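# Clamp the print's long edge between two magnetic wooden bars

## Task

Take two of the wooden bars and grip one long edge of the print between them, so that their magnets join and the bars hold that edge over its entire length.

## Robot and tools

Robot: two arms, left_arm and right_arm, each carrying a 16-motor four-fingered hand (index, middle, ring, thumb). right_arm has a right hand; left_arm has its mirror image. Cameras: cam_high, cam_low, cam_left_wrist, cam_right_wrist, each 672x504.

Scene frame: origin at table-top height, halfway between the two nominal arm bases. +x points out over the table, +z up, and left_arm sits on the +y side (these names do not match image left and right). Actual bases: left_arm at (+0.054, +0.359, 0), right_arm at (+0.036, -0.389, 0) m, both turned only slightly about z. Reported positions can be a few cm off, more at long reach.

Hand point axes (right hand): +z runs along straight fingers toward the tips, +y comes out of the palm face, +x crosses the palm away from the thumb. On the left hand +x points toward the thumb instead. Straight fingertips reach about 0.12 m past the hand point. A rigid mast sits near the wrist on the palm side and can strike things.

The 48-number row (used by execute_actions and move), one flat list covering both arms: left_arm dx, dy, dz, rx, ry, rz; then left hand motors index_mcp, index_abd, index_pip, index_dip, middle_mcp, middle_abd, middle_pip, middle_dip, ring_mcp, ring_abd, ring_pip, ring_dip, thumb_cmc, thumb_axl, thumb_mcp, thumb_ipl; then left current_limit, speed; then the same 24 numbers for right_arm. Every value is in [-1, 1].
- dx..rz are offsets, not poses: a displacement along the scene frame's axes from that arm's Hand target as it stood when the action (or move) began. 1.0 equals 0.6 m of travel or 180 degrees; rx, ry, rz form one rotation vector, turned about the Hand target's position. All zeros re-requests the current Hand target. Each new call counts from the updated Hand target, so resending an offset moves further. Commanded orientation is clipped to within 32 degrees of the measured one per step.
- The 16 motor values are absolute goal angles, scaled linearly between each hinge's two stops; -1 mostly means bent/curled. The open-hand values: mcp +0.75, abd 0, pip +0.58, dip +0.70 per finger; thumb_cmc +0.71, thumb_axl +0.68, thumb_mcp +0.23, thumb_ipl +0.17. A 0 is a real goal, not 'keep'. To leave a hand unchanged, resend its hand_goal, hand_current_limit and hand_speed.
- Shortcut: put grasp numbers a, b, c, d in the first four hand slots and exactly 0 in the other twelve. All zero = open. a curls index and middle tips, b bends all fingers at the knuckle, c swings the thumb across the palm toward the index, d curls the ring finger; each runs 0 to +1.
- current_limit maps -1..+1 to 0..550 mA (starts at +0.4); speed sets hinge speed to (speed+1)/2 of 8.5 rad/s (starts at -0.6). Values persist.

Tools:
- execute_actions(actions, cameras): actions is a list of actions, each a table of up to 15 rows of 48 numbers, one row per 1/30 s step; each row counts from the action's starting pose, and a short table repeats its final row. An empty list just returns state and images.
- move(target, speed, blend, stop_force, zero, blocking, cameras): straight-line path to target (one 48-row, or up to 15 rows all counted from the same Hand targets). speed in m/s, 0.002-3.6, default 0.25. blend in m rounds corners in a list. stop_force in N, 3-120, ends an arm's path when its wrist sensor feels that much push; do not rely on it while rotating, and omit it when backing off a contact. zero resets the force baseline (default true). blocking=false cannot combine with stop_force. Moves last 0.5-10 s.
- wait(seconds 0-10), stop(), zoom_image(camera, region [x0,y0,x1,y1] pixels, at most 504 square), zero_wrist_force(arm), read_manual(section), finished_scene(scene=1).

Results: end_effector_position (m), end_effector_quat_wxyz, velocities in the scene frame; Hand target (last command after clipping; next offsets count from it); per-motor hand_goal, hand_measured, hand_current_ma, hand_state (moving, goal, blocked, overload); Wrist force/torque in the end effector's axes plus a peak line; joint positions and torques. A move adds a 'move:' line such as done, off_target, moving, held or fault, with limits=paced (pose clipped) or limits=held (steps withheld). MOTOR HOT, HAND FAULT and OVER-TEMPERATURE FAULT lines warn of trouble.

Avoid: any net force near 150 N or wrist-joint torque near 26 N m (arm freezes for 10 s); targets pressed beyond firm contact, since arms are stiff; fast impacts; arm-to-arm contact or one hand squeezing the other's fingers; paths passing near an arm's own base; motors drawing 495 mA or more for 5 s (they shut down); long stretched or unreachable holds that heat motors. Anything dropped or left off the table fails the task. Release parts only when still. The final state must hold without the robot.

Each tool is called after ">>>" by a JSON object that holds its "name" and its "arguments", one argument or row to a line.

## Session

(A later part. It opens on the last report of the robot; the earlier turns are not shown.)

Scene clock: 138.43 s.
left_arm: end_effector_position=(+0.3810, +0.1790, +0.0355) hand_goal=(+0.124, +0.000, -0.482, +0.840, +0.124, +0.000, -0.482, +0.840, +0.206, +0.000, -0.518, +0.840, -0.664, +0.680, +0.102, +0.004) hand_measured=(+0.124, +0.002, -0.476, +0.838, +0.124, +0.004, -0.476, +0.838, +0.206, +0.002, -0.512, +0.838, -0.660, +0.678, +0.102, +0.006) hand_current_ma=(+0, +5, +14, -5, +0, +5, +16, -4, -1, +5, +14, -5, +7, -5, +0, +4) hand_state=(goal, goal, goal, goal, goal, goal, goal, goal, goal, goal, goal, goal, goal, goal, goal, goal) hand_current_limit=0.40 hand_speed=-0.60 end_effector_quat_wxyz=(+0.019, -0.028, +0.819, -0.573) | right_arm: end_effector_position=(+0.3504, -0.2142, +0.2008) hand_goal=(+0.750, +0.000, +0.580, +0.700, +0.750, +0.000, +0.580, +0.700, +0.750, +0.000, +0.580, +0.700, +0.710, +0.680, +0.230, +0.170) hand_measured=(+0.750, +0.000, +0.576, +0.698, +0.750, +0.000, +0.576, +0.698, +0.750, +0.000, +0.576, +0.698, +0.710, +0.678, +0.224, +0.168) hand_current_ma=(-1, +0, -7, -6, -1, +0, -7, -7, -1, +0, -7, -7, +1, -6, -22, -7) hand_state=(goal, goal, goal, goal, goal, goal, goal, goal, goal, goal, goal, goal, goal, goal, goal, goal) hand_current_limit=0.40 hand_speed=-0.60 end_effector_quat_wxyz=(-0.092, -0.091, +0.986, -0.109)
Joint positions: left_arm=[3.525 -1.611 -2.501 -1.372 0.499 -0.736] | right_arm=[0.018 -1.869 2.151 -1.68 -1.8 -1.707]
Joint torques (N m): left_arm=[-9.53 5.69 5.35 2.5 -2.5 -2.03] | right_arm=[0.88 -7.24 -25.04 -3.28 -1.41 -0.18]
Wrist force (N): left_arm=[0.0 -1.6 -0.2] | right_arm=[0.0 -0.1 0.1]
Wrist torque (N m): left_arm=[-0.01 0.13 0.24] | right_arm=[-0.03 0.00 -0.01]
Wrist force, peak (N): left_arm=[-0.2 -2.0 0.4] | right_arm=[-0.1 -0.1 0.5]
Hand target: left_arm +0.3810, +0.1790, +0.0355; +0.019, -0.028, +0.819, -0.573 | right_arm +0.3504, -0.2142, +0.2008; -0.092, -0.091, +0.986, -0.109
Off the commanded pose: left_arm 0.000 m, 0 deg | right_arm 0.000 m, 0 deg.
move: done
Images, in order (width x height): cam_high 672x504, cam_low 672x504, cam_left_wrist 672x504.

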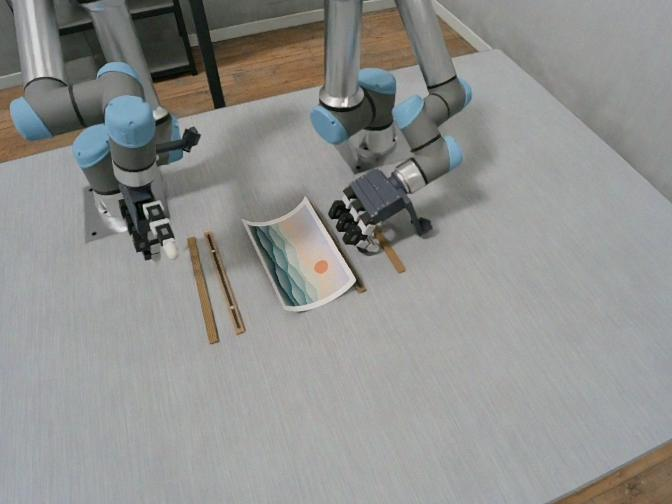

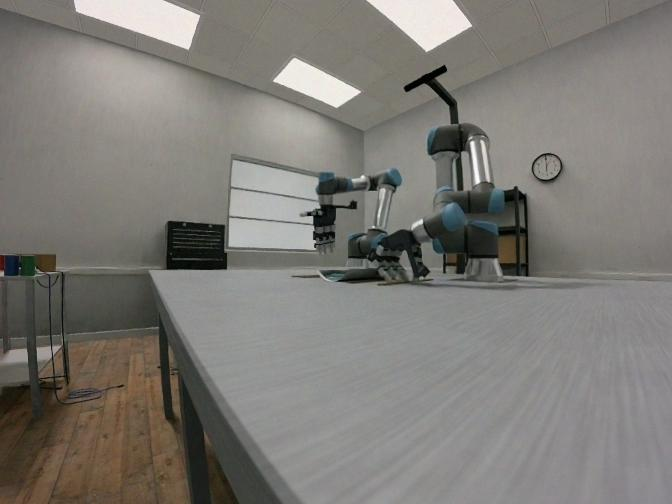

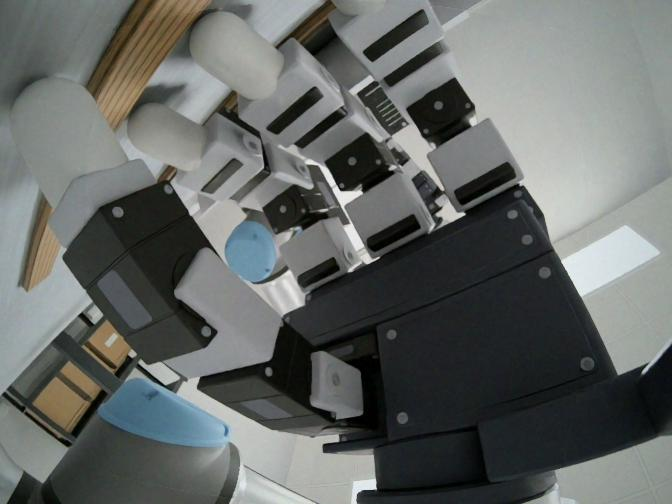

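>>> {"name": "move", "arguments": {
  "target": [0, 0, 0, 0, 0, 0, -0.0301,0,-0.3693,0.8406, -0.0301,0,-0.3693,0.8406, 0.2055,0,-0.5182,0.8406, -0.664,0.68,-0.0202,0.0703, 0.4, -0.9, 0, 0, 0, 0, 0, 0, 0,0,0,0,0,0,0,0,0,0,0,0,0,0,0,0, 0.4, -0.6],
  "speed": 0.05,
  "cameras": ["cam_high", "cam_low", "cam_left_wrist"]
}}

>>> {"name": "zoom_image", "arguments": {
  "camera": "cam_left_wrist",
  "region": [0, 0, 350, 260]
}}

>>> {"name": "zoom_image", "arguments": {
  "camera": "cam_high",
  "region": [320, 170, 420, 290]
}}

Scene clock: 139.80 s.
left_arm: end_effector_position=(+0.3810, +0.1790, +0.0355) hand_goal=(-0.030, +0.000, -0.370, +0.840, -0.030, +0.000, -0.370, +0.840, +0.206, +0.000, -0.518, +0.840, -0.664, +0.680, -0.020, +0.070) hand_measured=(+0.018, +0.002, -0.382, +0.838, +0.020, +0.004, -0.384, +0.838, +0.206, +0.002, -0.512, +0.838, -0.660, +0.678, +0.016, +0.076) hand_current_ma=(+173, +5, -34, -4, +186, +5, -40, -4, -1, +5, +14, -5, +7, -4, +153, +22) hand_state=(blocked, goal, goal, goal, blocked, goal, goal, goal, goal, goal, goal, goal, goal, goal, blocked, goal) hand_current_limit=0.40 hand_speed=-0.90 end_effector_quat_wxyz=(+0.019, -0.028, +0.819, -0.573) | right_arm: end_effector_position=(+0.3504, -0.2142, +0.2008) hand_goal=(+0.750, +0.000, +0.580, +0.700, +0.750, +0.000, +0.580, +0.700, +0.750, +0.000, +0.580, +0.700, +0.710, +0.680, +0.230, +0.170) hand_measured=(+0.750, +0.000, +0.576, +0.698, +0.750, +0.000, +0.576, +0.698, +0.750, +0.000, +0.576, +0.698, +0.710, +0.678, +0.224, +0.168) hand_current_ma=(-1, +0, -7, -6, -1, +0, -7, -7, -1, +0, -7, -7, +1, -6, -22, -7) hand_state=(goal, goal, goal, goal, goal, goal, goal, goal, goal, goal, goal, goal, goal, goal, goal, goal) hand_current_limit=0.40 hand_speed=-0.60 end_effector_quat_wxyz=(-0.092, -0.091, +0.986, -0.109)
Joint positions: left_arm=[3.525 -1.611 -2.501 -1.372 0.499 -0.736] | right_arm=[0.018 -1.869 2.151 -1.68 -1.8 -1.707]
Joint torques (N m): left_arm=[-7.84 5.17 7.46 2.43 0.39 -1.34] | right_arm=[0.15 -7.86 -22.5 -3.2 -1.28 0.04]
Wrist force (N): left_arm=[0.1 -11.5 0.1] | right_arm=[0.0 0.1 0.2]
Wrist torque (N m): left_arm=[-0.28 0.14 0.23] | right_arm=[0.00 -0.01 -0.01]
Wrist force, peak (N): left_arm=[0.1 -11.9 0.2] | right_arm=[-0.1 -0.2 0.3]
Hand target: left_arm +0.3810, +0.1790, +0.0355; +0.019, -0.028, +0.819, -0.573 | right_arm +0.3504, -0.2142, +0.2008; -0.092, -0.091, +0.986, -0.109
Off the commanded pose: left_arm 0.000 m, 0 deg | right_arm 0.000 m, 0 deg.
move: done
Images, in order (width x height): cam_high 672x504, cam_low 672x504, cam_left_wrist 672x504.

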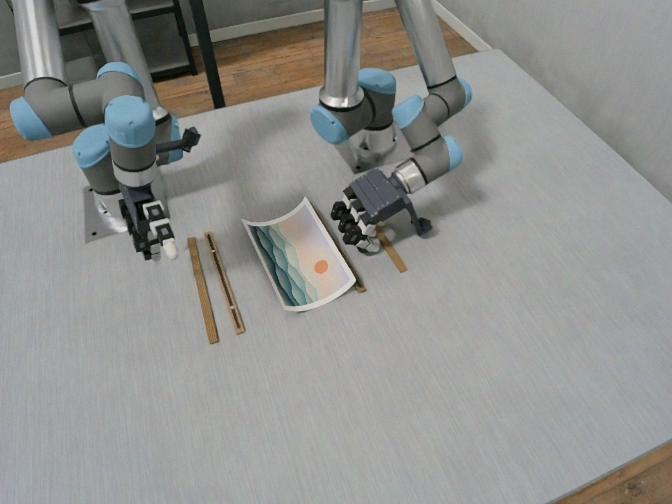

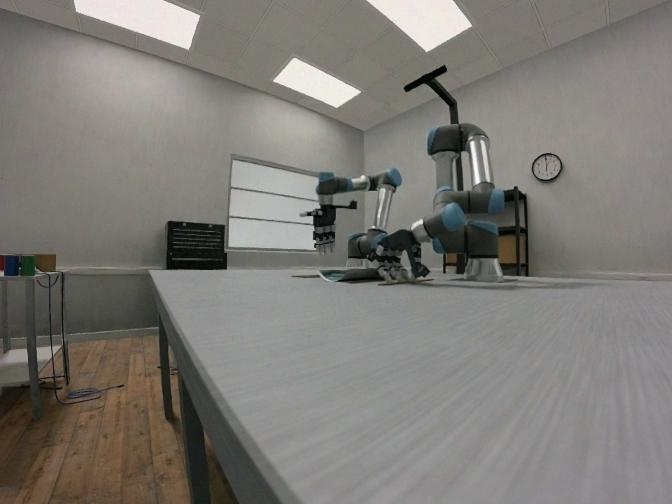

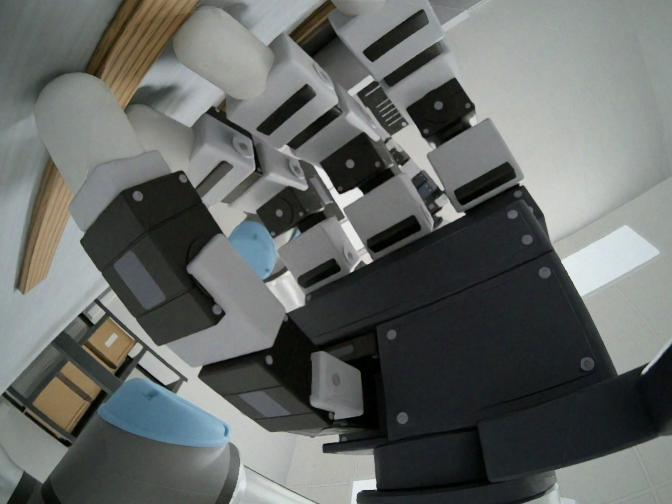

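Scaled by 1.440 from the camera's 672x504 image, which has a finer 960x720 frame.

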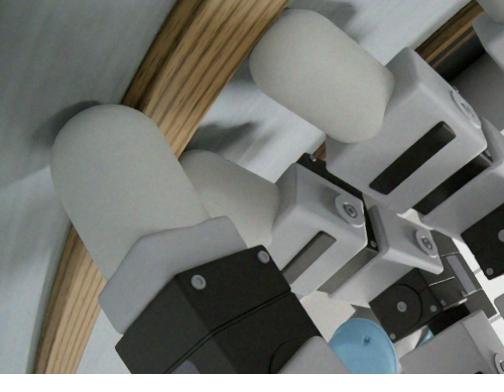

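Scaled by 4.200 from the camera's 672x504 image, which has a finer 960x720 frame.

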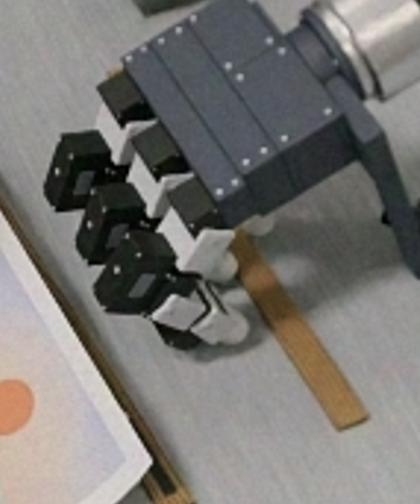

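>>> {"name": "move", "arguments": {
  "target": [0, 0, 0.06, 0, 0, 0, -0.0301,0,-0.3693,0.8406, -0.0301,0,-0.3693,0.8406, 0.2055,0,-0.5182,0.8406, -0.664,0.68,-0.0202,0.0703, 0.4, -0.9, 0, 0, 0, 0, 0, 0, 0,0,0,0,0,0,0,0,0,0,0,0,0,0,0,0, 0.4, -0.6],
  "speed": 0.03,
  "cameras": ["cam_high", "cam_low", "cam_left_wrist"]
}}

>>> {"name": "zoom_image", "arguments": {
  "camera": "cam_left_wrist",
  "region": [0, 0, 350, 260]
}}

>>> {"name": "zoom_image", "arguments": {
  "camera": "cam_high",
  "region": [320, 170, 420, 290]
}}

>>> {"name": "zoom_image", "arguments": {
  "camera": "cam_low",
  "region": [300, 220, 470, 310]
}}

Scene clock: 142.50 s.
left_arm: end_effector_position=(+0.3810, +0.1790, +0.0715) hand_goal=(-0.030, +0.000, -0.370, +0.840, -0.030, +0.000, -0.370, +0.840, +0.206, +0.000, -0.518, +0.840, -0.664, +0.680, -0.020, +0.070) hand_measured=(-0.028, +0.000, -0.368, +0.840, -0.028, +0.002, -0.368, +0.840, +0.206, +0.002, -0.512, +0.838, -0.662, +0.678, -0.018, +0.072) hand_current_ma=(+3, +1, +5, +1, +3, +2, +5, +0, -1, +5, +14, -5, +5, -4, +7, +7) hand_state=(goal, goal, goal, goal, goal, goal, goal, goal, goal, goal, goal, goal, goal, goal, goal, goal) hand_current_limit=0.40 hand_speed=-0.90 end_effector_quat_wxyz=(+0.019, -0.028, +0.819, -0.573) | right_arm: end_effector_position=(+0.3504, -0.2142, +0.2008) hand_goal=(+0.750, +0.000, +0.580, +0.700, +0.750, +0.000, +0.580, +0.700, +0.750, +0.000, +0.580, +0.700, +0.710, +0.680, +0.230, +0.170) hand_measured=(+0.750, +0.000, +0.576, +0.698, +0.750, +0.000, +0.576, +0.698, +0.750, +0.000, +0.576, +0.698, +0.710, +0.678, +0.224, +0.168) hand_current_ma=(-1, +0, -7, -6, -1, +0, -7, -7, -1, +0, -7, -7, +1, -6, -22, -7) hand_state=(goal, goal, goal, goal, goal, goal, goal, goal, goal, goal, goal, goal, goal, goal, goal, goal) hand_current_limit=0.40 hand_speed=-0.60 end_effector_quat_wxyz=(-0.092, -0.091, +0.986, -0.109)
Joint positions: left_arm=[3.525 -1.504 -2.459 -1.521 0.499 -0.736] | right_arm=[0.018 -1.869 2.151 -1.68 -1.8 -1.707]
Joint torques (N m): left_arm=[9.75 20.67 25.26 -0.5 0.63 1.91] | right_arm=[-1.3 -6.31 -24.03 -3.28 -1.07 -0.11]
Wrist force (N): left_arm=[0.4 -1.6 0.0] | right_arm=[0.0 0.1 0.2]
Wrist torque (N m): left_arm=[0.01 0.06 0.17] | right_arm=[-0.01 0.00 0.00]
Wrist force, peak (N): left_arm=[-0.2 -12.0 0.2] | right_arm=[0.2 -0.3 0.3]
Hand target: left_arm +0.3810, +0.1790, +0.0715; +0.019, -0.028, +0.819, -0.573 | right_arm +0.3504, -0.2142, +0.2008; -0.092, -0.091, +0.986, -0.109
Off the commanded pose: left_arm 0.000 m, 0 deg | right_arm 0.000 m, 0 deg.
move: done
Images, in order (width x height): cam_high 672x504, cam_low 672x504, cam_left_wrist 672x504.

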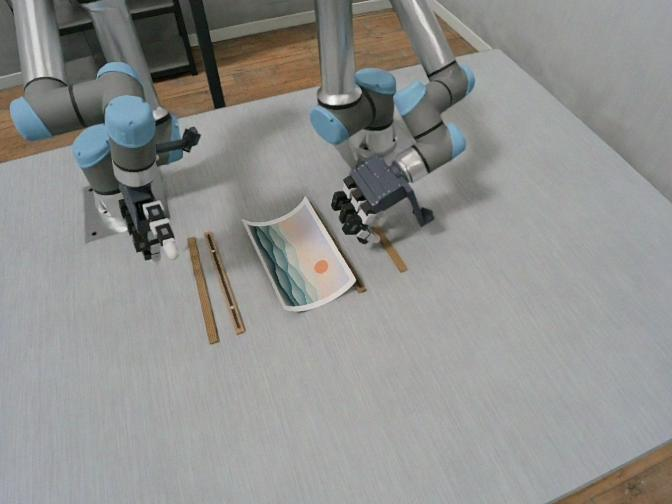

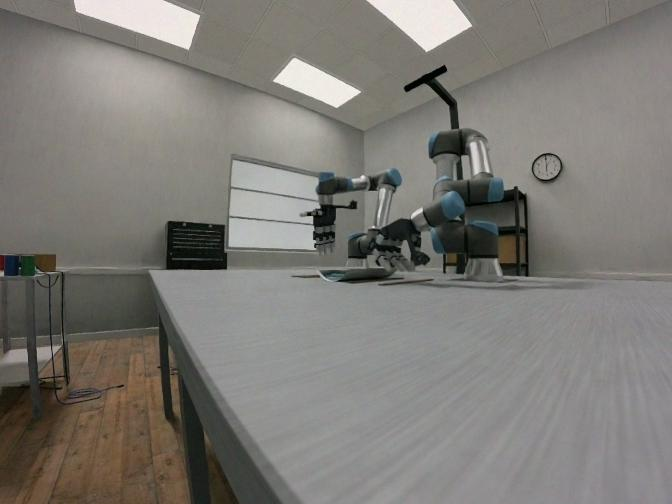

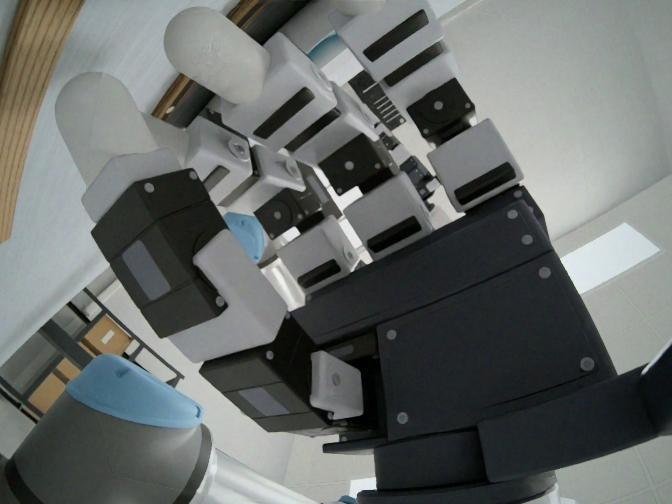

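Scaled by 1.440 from the camera's 672x504 image, which has a finer 960x720 frame.

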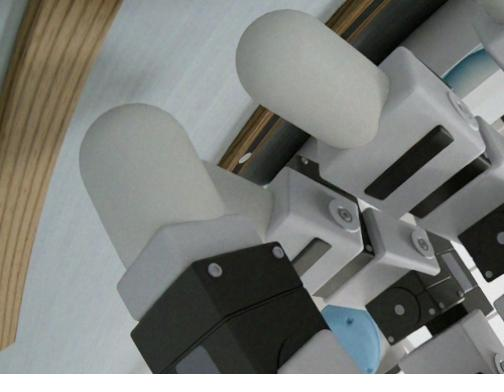

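Scaled by 4.200 from the camera's 672x504 image, which has a finer 960x720 frame.

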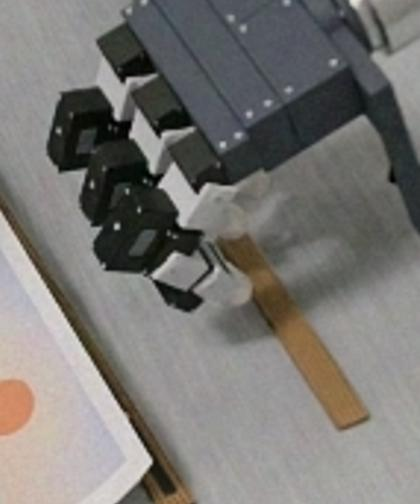

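Scaled by 2.965 from the camera's 672x504 image, which has a finer 960x720 frame.

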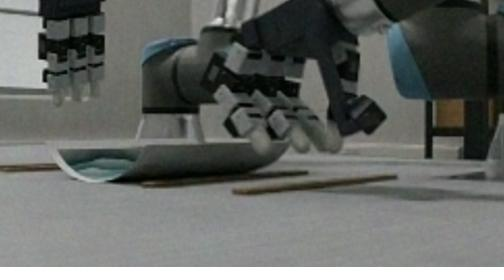

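>>> {"name": "move", "arguments": {
  "target": [0, 0, 0, 0, 0, 0, 0.1233,0,-0.4818,0.8406, 0.1233,0,-0.4818,0.8406, 0.2055,0,-0.5182,0.8406, -0.664,0.68,0.1022,0.0032, 0.7, -0.8, 0, 0, 0, 0, 0, 0, 0,0,0,0,0,0,0,0,0,0,0,0,0,0,0,0, 0.4, -0.6],
  "speed": 0.05
}}

>>> {"name": "move", "arguments": {
  "target": [0, 0, -0.0603, 0, 0, 0, 0.1233,0,-0.4818,0.8406, 0.1233,0,-0.4818,0.8406, 0.2055,0,-0.5182,0.8406, -0.664,0.68,0.1022,0.0032, 0.7, -0.8, 0, 0, 0, 0, 0, 0, 0,0,0,0,0,0,0,0,0,0,0,0,0,0,0,0, 0.4, -0.6],
  "speed": 0.03,
  "stop_force": 3,
  "cameras": ["cam_high", "cam_left_wrist"]
}}

>>> {"name": "zoom_image", "arguments": {
  "camera": "cam_left_wrist",
  "region": [0, 0, 350, 260]
}}

Scene clock: 149.30 s.
left_arm: end_effector_position=(+0.3810, +0.1790, +0.0715) hand_goal=(+0.124, +0.000, -0.482, +0.840, +0.124, +0.000, -0.482, +0.840, +0.206, +0.000, -0.518, +0.840, -0.664, +0.680, +0.102, +0.004) hand_measured=(+0.118, +0.000, -0.476, +0.840, +0.116, +0.002, -0.474, +0.840, +0.206, +0.002, -0.512, +0.838, -0.662, +0.678, +0.100, +0.006) hand_current_ma=(-17, +1, +14, +1, -20, +2, +16, +0, -1, +5, +14, -5, +5, -4, -7, +6) hand_state=(goal, goal, goal, goal, goal, goal, goal, goal, goal, goal, goal, goal, goal, goal, goal, goal) hand_current_limit=0.70 hand_speed=-0.80 end_effector_quat_wxyz=(+0.019, -0.028, +0.819, -0.573) | right_arm: end_effector_position=(+0.3504, -0.2142, +0.2008) hand_goal=(+0.750, +0.000, +0.580, +0.700, +0.750, +0.000, +0.580, +0.700, +0.750, +0.000, +0.580, +0.700, +0.710, +0.680, +0.230, +0.170) hand_measured=(+0.750, +0.000, +0.576, +0.698, +0.750, +0.000, +0.576, +0.698, +0.750, +0.000, +0.576, +0.698, +0.710, +0.678, +0.224, +0.168) hand_current_ma=(-1, +0, -7, -6, -1, +0, -7, -7, -1, +0, -7, -7, +1, -6, -22, -7) hand_state=(goal, goal, goal, goal, goal, goal, goal, goal, goal, goal, goal, goal, goal, goal, goal, goal) hand_current_limit=0.40 hand_speed=-0.60 end_effector_quat_wxyz=(-0.092, -0.091, +0.986, -0.109)
Joint positions: left_arm=[3.525 -1.503 -2.459 -1.522 0.499 -0.736] | right_arm=[0.018 -1.869 2.151 -1.68 -1.8 -1.707]
Joint torques (N m): left_arm=[8.33 19.88 24.18 -0.51 0.68 1.92] | right_arm=[0.82 -7.15 -24.16 -3.35 -1.28 -0.1]
Wrist force (N): left_arm=[0.1 -1.5 0.1] | right_arm=[0.0 -0.2 0.2]
Wrist torque (N m): left_arm=[0.02 0.11 0.12] | right_arm=[-0.04 -0.01 -0.01]
Wrist force, peak (N): left_arm=[0.5 -2.0 0.1] | right_arm=[0.0 -0.2 0.5]
Hand target: left_arm +0.3810, +0.1790, +0.0715; +0.019, -0.028, +0.819, -0.573 | right_arm +0.3504, -0.2142, +0.2008; -0.092, -0.091, +0.986, -0.109
Off the commanded pose: left_arm 0.000 m, 0 deg | right_arm 0.000 m, 0 deg.
move: done

Scene clock: 151.53 s.
left_arm: end_effector_position=(+0.3810, +0.1790, +0.0354) hand_goal=(+0.124, +0.000, -0.482, +0.840, +0.124, +0.000, -0.482, +0.840, +0.206, +0.000, -0.518, +0.840, -0.664, +0.680, +0.102, +0.004) hand_measured=(+0.118, +0.000, -0.476, +0.840, +0.116, +0.002, -0.476, +0.840, +0.206, +0.002, -0.512, +0.838, -0.662, +0.678, +0.100, +0.006) hand_current_ma=(-17, +1, +14, +1, -20, +2, +16, +0, -1, +5, +14, -5, +5, -4, -7, +6) hand_state=(goal, goal, goal, goal, goal, goal, goal, goal, goal, goal, goal, goal, goal, goal, goal, goal) hand_current_limit=0.70 hand_speed=-0.80 end_effector_quat_wxyz=(+0.019, -0.028, +0.819, -0.573) | right_arm: end_effector_position=(+0.3504, -0.2142, +0.2008) hand_goal=(+0.750, +0.000, +0.580, +0.700, +0.750, +0.000, +0.580, +0.700, +0.750, +0.000, +0.580, +0.700, +0.710, +0.680, +0.230, +0.170) hand_measured=(+0.750, +0.000, +0.576, +0.698, +0.750, +0.000, +0.576, +0.698, +0.750, +0.000, +0.576, +0.698, +0.710, +0.678, +0.224, +0.168) hand_current_ma=(-1, +0, -7, -6, -1, +0, -7, -7, -1, +0, -7, -7, +1, -6, -22, -7) hand_state=(goal, goal, goal, goal, goal, goal, goal, goal, goal, goal, goal, goal, goal, goal, goal, goal) hand_current_limit=0.40 hand_speed=-0.60 end_effector_quat_wxyz=(-0.092, -0.091, +0.986, -0.109)
Joint positions: left_arm=[3.525 -1.612 -2.501 -1.371 0.499 -0.736] | right_arm=[0.018 -1.869 2.151 -1.68 -1.8 -1.707]
Joint torques (N m): left_arm=[-8.76 6.93 5.59 2.56 -2.54 -2.1] | right_arm=[-0.25 -6.05 -24.53 -3.31 -1.23 -0.01]
Wrist force (N): left_arm=[-0.2 -1.6 -0.3] | right_arm=[0.1 0.1 0.3]
Wrist torque (N m): left_arm=[0.00 0.15 0.21] | right_arm=[0.00 -0.02 0.01]
Wrist force, peak (N): left_arm=[0.4 -2.1 -0.2] | right_arm=[0.2 -0.3 0.4]
Hand target: left_arm +0.3810, +0.1790, +0.0354; +0.019, -0.028, +0.819, -0.573 | right_arm +0.3504, -0.2142, +0.2008; -0.092, -0.091, +0.986, -0.109
Off the commanded pose: left_arm 0.000 m, 0 deg | right_arm 0.000 m, 0 deg.
move: done
Images, in order (width x height): cam_high 672x504, cam_left_wrist 672x504.

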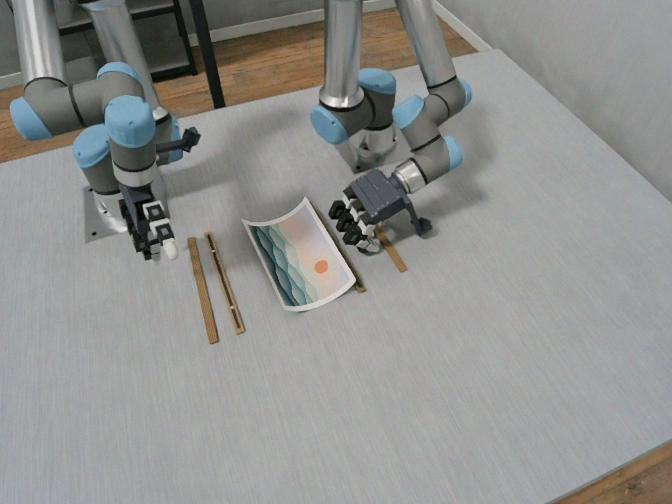

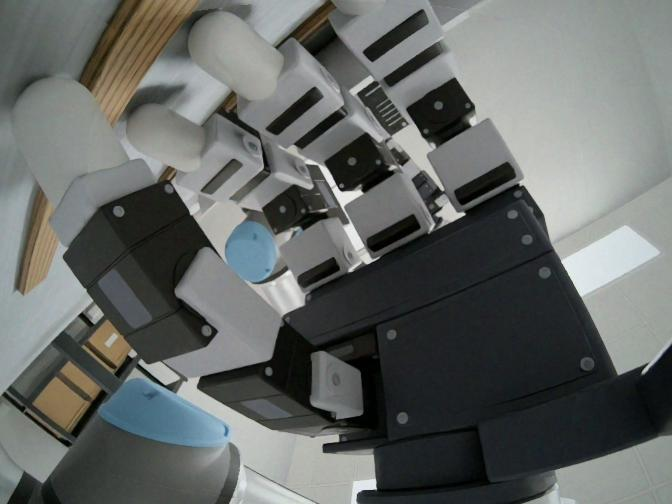

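Scaled by 1.440 from the camera's 672x504 image, which has a finer 960x720 frame.

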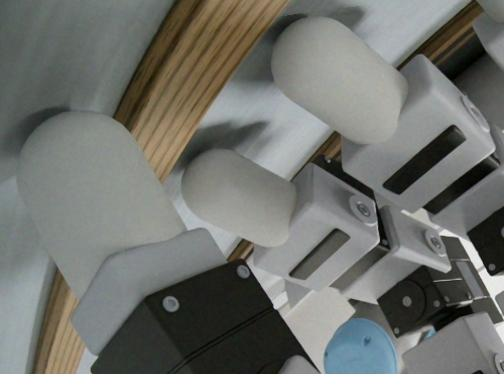

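>>> {"name": "move", "arguments": {
  "target": [
    [0, 0, 0, 0, 0, 0, 0.0247,0,-0.4088,0.8406, 0.0247,0,-0.4088,0.8406, 0.2055,0,-0.5182,0.8406, -0.664,0.68,0.0483,0.0151, 0.7, -0.9, 0, 0, 0, 0, 0, 0, 0,0,0,0,0,0,0,0,0,0,0,0,0,0,0,0, 0.4, -0.6],
    [0, 0, 0, 0, 0, 0, -0.0479,0,-0.4482,0.8174, -0.0479,0,-0.4482,0.8174, 0.2055,0,-0.5182,0.8406, -0.664,0.68,-0.0528,-0.0335, 0.7, -0.9, 0, 0, 0, 0, 0, 0, 0,0,0,0,0,0,0,0,0,0,0,0,0,0,0,0, 0.4, -0.6]
  ],
  "speed": 0.05,
  "cameras": ["cam_left_wrist", "cam_high"]
}}

>>> {"name": "zoom_image", "arguments": {
  "camera": "cam_left_wrist",
  "region": [0, 0, 350, 260]
}}

Scene clock: 153.67 s.
left_arm: end_effector_position=(+0.3810, +0.1790, +0.0354) hand_goal=(-0.048, +0.000, -0.448, +0.818, -0.048, +0.000, -0.448, +0.818, +0.206, +0.000, -0.518, +0.840, -0.664, +0.680, -0.052, -0.034) hand_measured=(-0.046, +0.000, -0.444, +0.822, +0.016, +0.000, -0.426, +0.828, +0.206, +0.002, -0.512, +0.838, -0.660, +0.680, +0.042, +0.010) hand_current_ma=(+4, +1, +9, +7, +246, -1, +62, +26, -1, +5, +14, -5, +10, +0, +468, +214) hand_state=(goal, goal, goal, goal, blocked, goal, blocked, goal, goal, goal, goal, goal, goal, goal, blocked, blocked) hand_current_limit=0.70 hand_speed=-0.90 end_effector_quat_wxyz=(+0.019, -0.028, +0.819, -0.573) | right_arm: end_effector_position=(+0.3504, -0.2142, +0.2008) hand_goal=(+0.750, +0.000, +0.580, +0.700, +0.750, +0.000, +0.580, +0.700, +0.750, +0.000, +0.580, +0.700, +0.710, +0.680, +0.230, +0.170) hand_measured=(+0.750, +0.000, +0.576, +0.698, +0.750, +0.000, +0.576, +0.698, +0.750, +0.000, +0.576, +0.698, +0.710, +0.678, +0.224, +0.168) hand_current_ma=(-1, +0, -7, -6, -1, +0, -7, -7, -1, +0, -7, -7, +1, -6, -22, -7) hand_state=(goal, goal, goal, goal, goal, goal, goal, goal, goal, goal, goal, goal, goal, goal, goal, goal) hand_current_limit=0.40 hand_speed=-0.60 end_effector_quat_wxyz=(-0.092, -0.091, +0.986, -0.109)
Joint positions: left_arm=[3.525 -1.612 -2.501 -1.371 0.499 -0.736] | right_arm=[0.018 -1.869 2.151 -1.68 -1.8 -1.707]
Joint torques (N m): left_arm=[-7.57 6.53 4.95 2.45 0.2 -1.16] | right_arm=[-0.38 -5.94 -23.47 -3.23 -1.23 -0.13]
Wrist force (N): left_arm=[-0.2 -5.4 -1.7] | right_arm=[-0.1 0.0 0.3]
Wrist torque (N m): left_arm=[-0.21 0.20 0.30] | right_arm=[-0.02 0.01 -0.01]
Wrist force, peak (N): left_arm=[-0.1 -7.2 -0.8] | right_arm=[0.0 0.0 0.4]
Hand target: left_arm +0.3810, +0.1790, +0.0354; +0.019, -0.028, +0.819, -0.573 | right_arm +0.3504, -0.2142, +0.2008; -0.092, -0.091, +0.986, -0.109
Off the commanded pose: left_arm 0.000 m, 0 deg | right_arm 0.000 m, 0 deg.
move: done
Images, in order (width x height): cam_high 672x504, cam_left_wrist 672x504.

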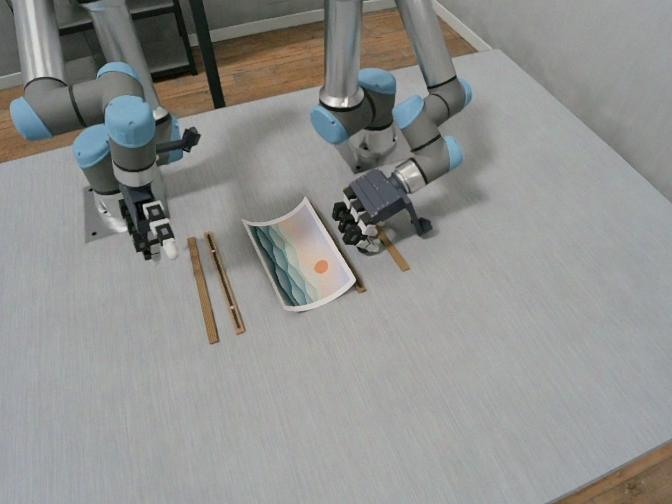

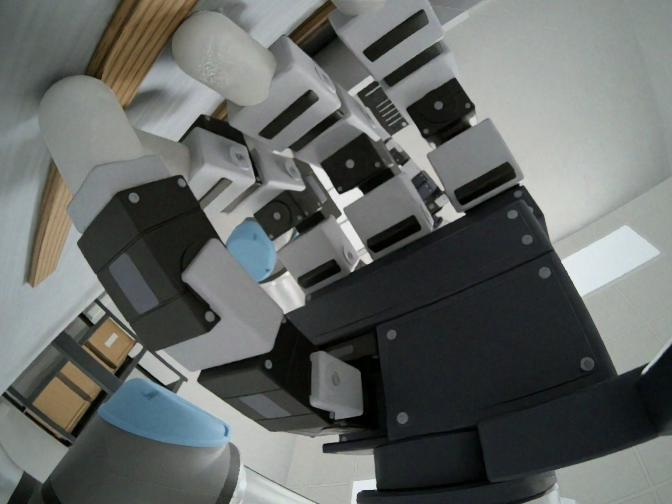

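Scaled by 1.440 from the camera's 672x504 image, which has a finer 960x720 frame.

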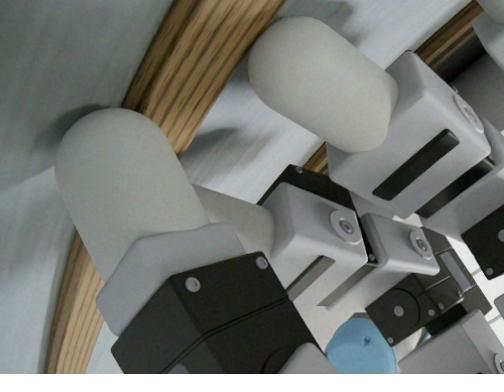

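>>> {"name": "move", "arguments": {
  "target": [0, 0, 0, 0, 0, 0, 0.1233,0,-0.4818,0.8406, 0.1233,0,-0.4818,0.8406, 0.2055,0,-0.5182,0.8406, -0.664,0.68,0.1022,0.0032, 0.7, -0.9, 0, 0, 0, 0, 0, 0, 0,0,0,0,0,0,0,0,0,0,0,0,0,0,0,0, 0.4, -0.6],
  "speed": 0.05,
  "cameras": ["cam_left_wrist", "cam_high"]
}}

>>> {"name": "zoom_image", "arguments": {
  "camera": "cam_left_wrist",
  "region": [0, 0, 350, 300]
}}

>>> {"name": "zoom_image", "arguments": {
  "camera": "cam_high",
  "region": [320, 170, 420, 290]
}}

Scene clock: 175.30 s.
left_arm: end_effector_position=(+0.3810, +0.1790, +0.0354) hand_goal=(+0.124, +0.000, -0.482, +0.840, +0.124, +0.000, -0.482, +0.840, +0.206, +0.000, -0.518, +0.840, -0.664, +0.680, +0.102, +0.004) hand_measured=(+0.066, +0.000, -0.506, +0.828, +0.068, +0.000, -0.506, +0.830, +0.206, +0.002, -0.512, +0.838, -0.660, +0.680, +0.100, +0.006) hand_current_ma=(-217, +1, -68, -29, -207, -1, -69, -24, -1, +5, +14, -5, +9, +0, -7, +6) hand_state=(blocked, goal, blocked, goal, blocked, goal, blocked, goal, goal, goal, goal, goal, goal, goal, goal, goal) hand_current_limit=0.70 hand_speed=-0.90 end_effector_quat_wxyz=(+0.019, -0.028, +0.819, -0.573) | right_arm: end_effector_position=(+0.3504, -0.2142, +0.2008) hand_goal=(+0.750, +0.000, +0.580, +0.700, +0.750, +0.000, +0.580, +0.700, +0.750, +0.000, +0.580, +0.700, +0.710, +0.680, +0.230, +0.170) hand_measured=(+0.750, +0.000, +0.576, +0.698, +0.750, +0.000, +0.576, +0.698, +0.750, +0.000, +0.576, +0.698, +0.710, +0.678, +0.224, +0.168) hand_current_ma=(-1, +0, -7, -6, -1, +0, -7, -7, -1, +0, -7, -7, +1, -6, -22, -7) hand_state=(goal, goal, goal, goal, goal, goal, goal, goal, goal, goal, goal, goal, goal, goal, goal, goal) hand_current_limit=0.40 hand_speed=-0.60 end_effector_quat_wxyz=(-0.092, -0.091, +0.986, -0.109)
Joint positions: left_arm=[3.525 -1.612 -2.501 -1.371 0.499 -0.736] | right_arm=[0.018 -1.869 2.151 -1.68 -1.8 -1.707]
Joint torques (N m): left_arm=[9.53 12.02 5.69 -0.11 -1.93 0.42] | right_arm=[-0.31 -5.61 -23.71 -3.58 -1.14 -0.2]
Wrist force (N): left_arm=[-0.3 -5.3 -2.6] | right_arm=[0.3 -0.1 0.4]
Wrist torque (N m): left_arm=[-0.18 0.17 0.22] | right_arm=[-0.05 -0.04 0.02]
Wrist force, peak (N): left_arm=[-0.2 -6.0 -1.9] | right_arm=[0.0 -0.4 0.4]
Hand target: left_arm +0.3810, +0.1790, +0.0354; +0.019, -0.028, +0.819, -0.573 | right_arm +0.3504, -0.2142, +0.2008; -0.092, -0.091, +0.986, -0.109
Off the commanded pose: left_arm 0.000 m, 0 deg | right_arm 0.000 m, 0 deg.
move: done
Images, in order (width x height): cam_high 672x504, cam_left_wrist 672x504.

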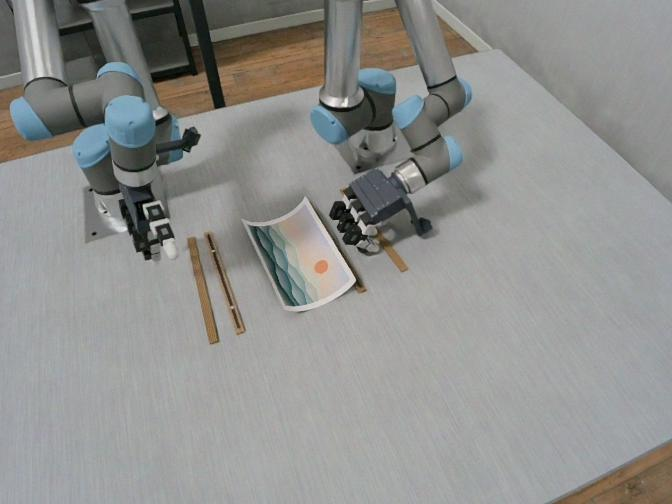

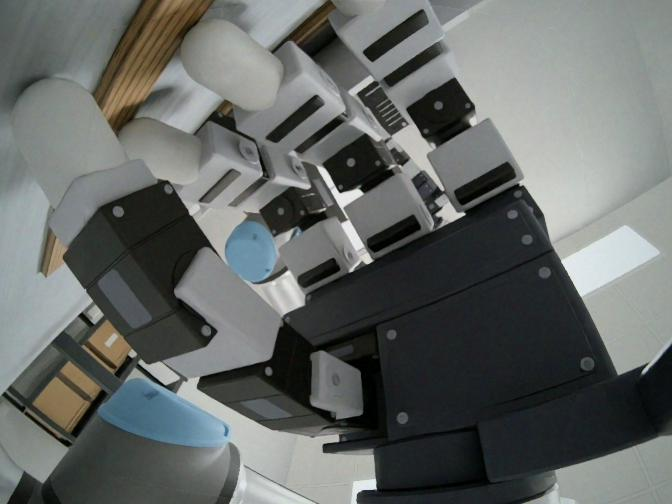

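Scaled by 1.440 from the camera's 672x504 image, which has a finer 960x720 frame.

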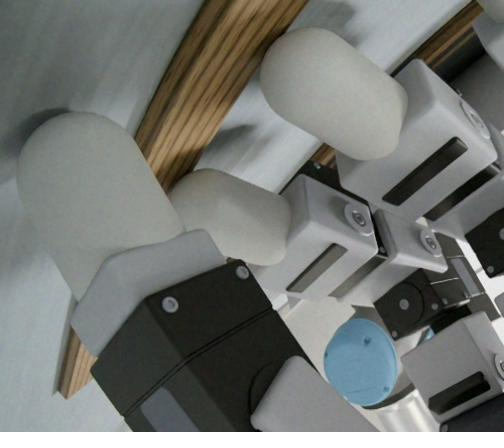

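Scaled by 4.200 from the camera's 672x504 image, which has a finer 960x720 frame.

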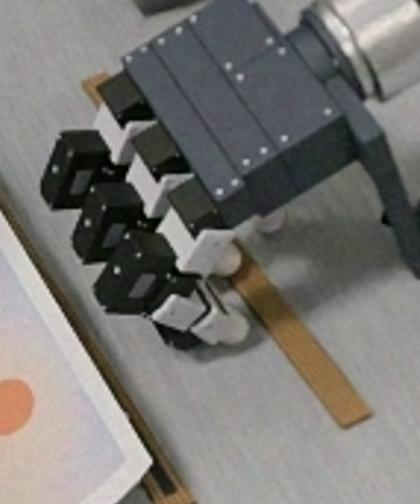

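>>> {"name": "move", "arguments": {
  "target": [
    [0, 0, 0.06, 0, 0, 0, 0.1233,0,-0.4818,0.8406, 0.1233,0,-0.4818,0.8406, 0.2055,0,-0.5182,0.8406, -0.664,0.68,0.1022,0.0032, 0.7, -0.8, 0, 0, 0, 0, 0, 0, 0,0,0,0,0,0,0,0,0,0,0,0,0,0,0,0, 0.4, -0.6],
    [0.0088, 0.0158, 0.066, -0.0276, -0.0031, 0.0292, 0.2562,0,-0.5124,0.8406, 0.2562,0,-0.5124,0.8406, 0.3425,0,-0.5474,0.8406, -0.664,0.68,0.1011,-0.1514, 0.7, -0.8, 0, 0, 0, 0, 0, 0, 0,0,0,0,0,0,0,0,0,0,0,0,0,0,0,0, 0.4, -0.6]
  ],
  "speed": 0.08,
  "cameras": ["cam_left_wrist", "cam_high", "cam_low"]
}}

>>> {"name": "zoom_image", "arguments": {
  "camera": "cam_high",
  "region": [310, 160, 430, 300]
}}

>>> {"name": "zoom_image", "arguments": {
  "camera": "cam_left_wrist",
  "region": [0, 0, 350, 300]
}}

Scene clock: 186.60 s.
left_arm: end_effector_position=(+0.3863, +0.1885, +0.0750) hand_goal=(+0.256, +0.000, -0.512, +0.840, +0.256, +0.000, -0.512, +0.840, +0.342, +0.000, -0.548, +0.840, -0.664, +0.680, +0.102, -0.152) hand_measured=(+0.246, +0.000, -0.506, +0.838, +0.244, +0.000, -0.506, +0.838, +0.330, +0.002, -0.542, +0.838, -0.660, +0.680, +0.100, -0.148) hand_current_ma=(-30, +1, +12, -5, -34, -1, +13, -4, -30, +5, +12, -5, +8, +0, -4, +9) hand_state=(goal, goal, goal, goal, goal, goal, goal, goal, goal, goal, goal, goal, goal, goal, goal, goal) hand_current_limit=0.70 hand_speed=-0.80 end_effector_quat_wxyz=(+0.048, -0.063, +0.791, -0.606) | right_arm: end_effector_position=(+0.3504, -0.2142, +0.2008) hand_goal=(+0.750, +0.000, +0.580, +0.700, +0.750, +0.000, +0.580, +0.700, +0.750, +0.000, +0.580, +0.700, +0.710, +0.680, +0.230, +0.170) hand_measured=(+0.750, +0.000, +0.576, +0.698, +0.750, +0.000, +0.576, +0.698, +0.750, +0.000, +0.576, +0.698, +0.710, +0.678, +0.224, +0.168) hand_current_ma=(-1, +0, -7, -6, -1, +0, -7, -7, -1, +0, -7, -7, +1, -6, -22, -7) hand_state=(goal, goal, goal, goal, goal, goal, goal, goal, goal, goal, goal, goal, goal, goal, goal, goal) hand_current_limit=0.40 hand_speed=-0.60 end_effector_quat_wxyz=(-0.092, -0.091, +0.986, -0.109)
Joint positions: left_arm=[3.613 -1.506 -2.471 -1.652 0.441 -0.608] | right_arm=[0.018 -1.869 2.151 -1.68 -1.8 -1.707]
Joint torques (N m): left_arm=[9.04 3.71 24.85 -0.98 -2.03 1.89] | right_arm=[-0.86 -5.29 -24.56 -3.65 -1.46 -0.11]
Wrist force (N): left_arm=[0.0 -1.7 -0.3] | right_arm=[0.0 -0.3 0.2]
Wrist torque (N m): left_arm=[-0.05 0.13 0.11] | right_arm=[-0.05 -0.01 0.00]
Wrist force, peak (N): left_arm=[-0.5 -5.8 -2.8] | right_arm=[0.2 -0.1 0.6]
Hand target: left_arm +0.3863, +0.1885, +0.0750; +0.048, -0.063, +0.791, -0.606 | right_arm +0.3504, -0.2142, +0.2008; -0.092, -0.091, +0.986, -0.109
Off the commanded pose: left_arm 0.000 m, 0 deg | right_arm 0.000 m, 0 deg.
move: done
Images, in order (width x height): cam_high 672x504, cam_low 672x504, cam_left_wrist 672x504.

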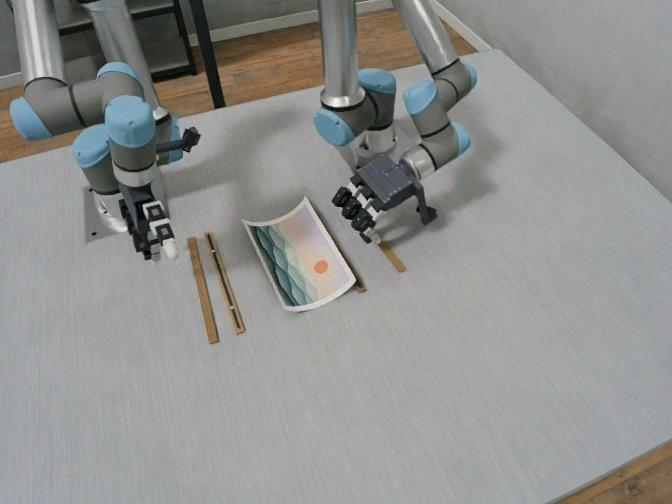

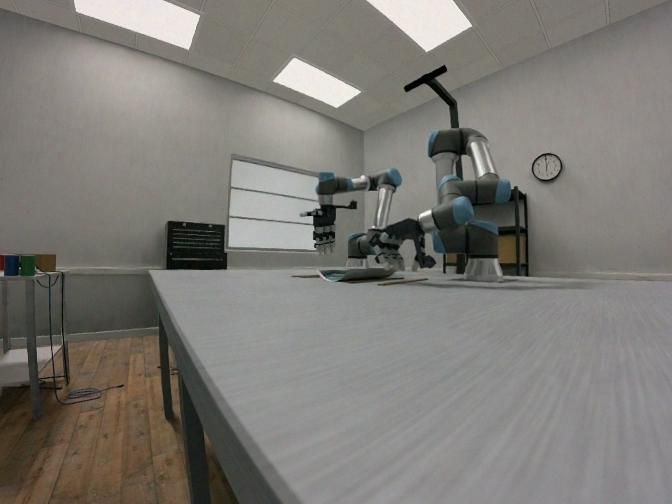

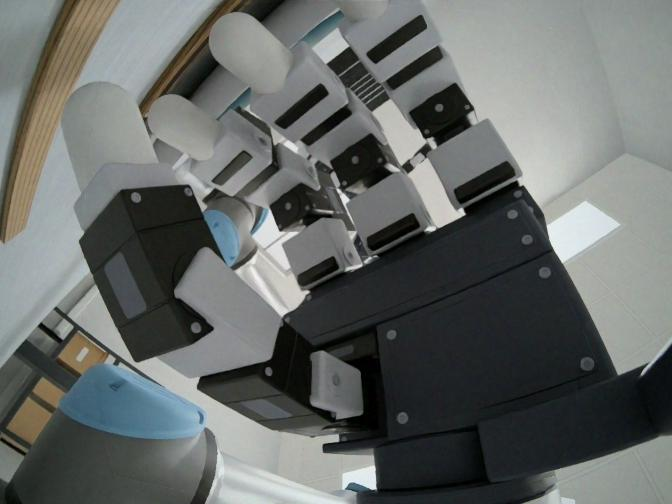

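Scaled by 3.600 from the camera's 672x504 image, which has a finer 960x720 frame.

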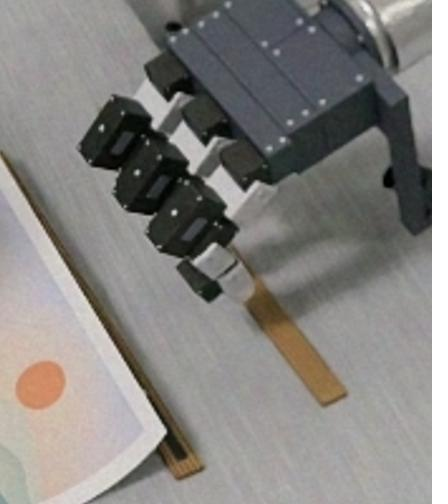

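Scaled by 1.440 from the camera's 672x504 image, which has a finer 960x720 frame.

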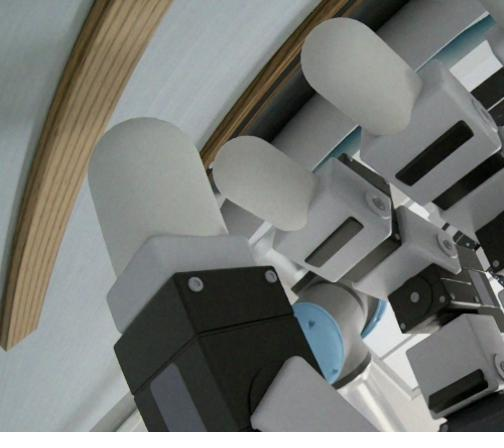

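>>> {"name": "zoom_image", "arguments": {
  "camera": "cam_high",
  "region": [360, 220, 420, 280]
}}

>>> {"name": "zoom_image", "arguments": {
  "camera": "cam_low",
  "region": [340, 240, 440, 300]
}}

Scaled by 8.400 from the camera's 672x504 image, which has a finer 960x720 frame.

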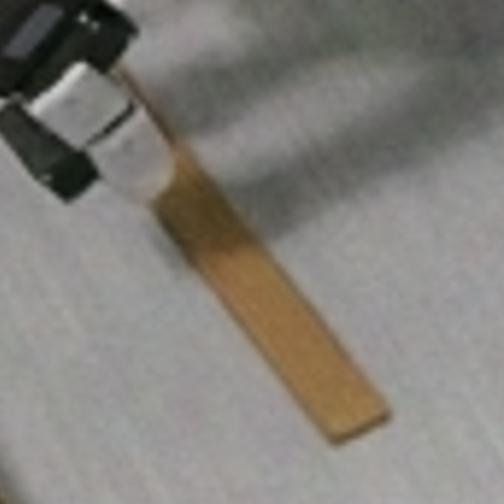

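Scaled by 5.040 from the camera's 672x504 image, which has a finer 960x720 frame.

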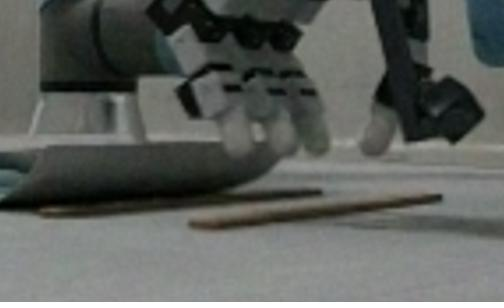

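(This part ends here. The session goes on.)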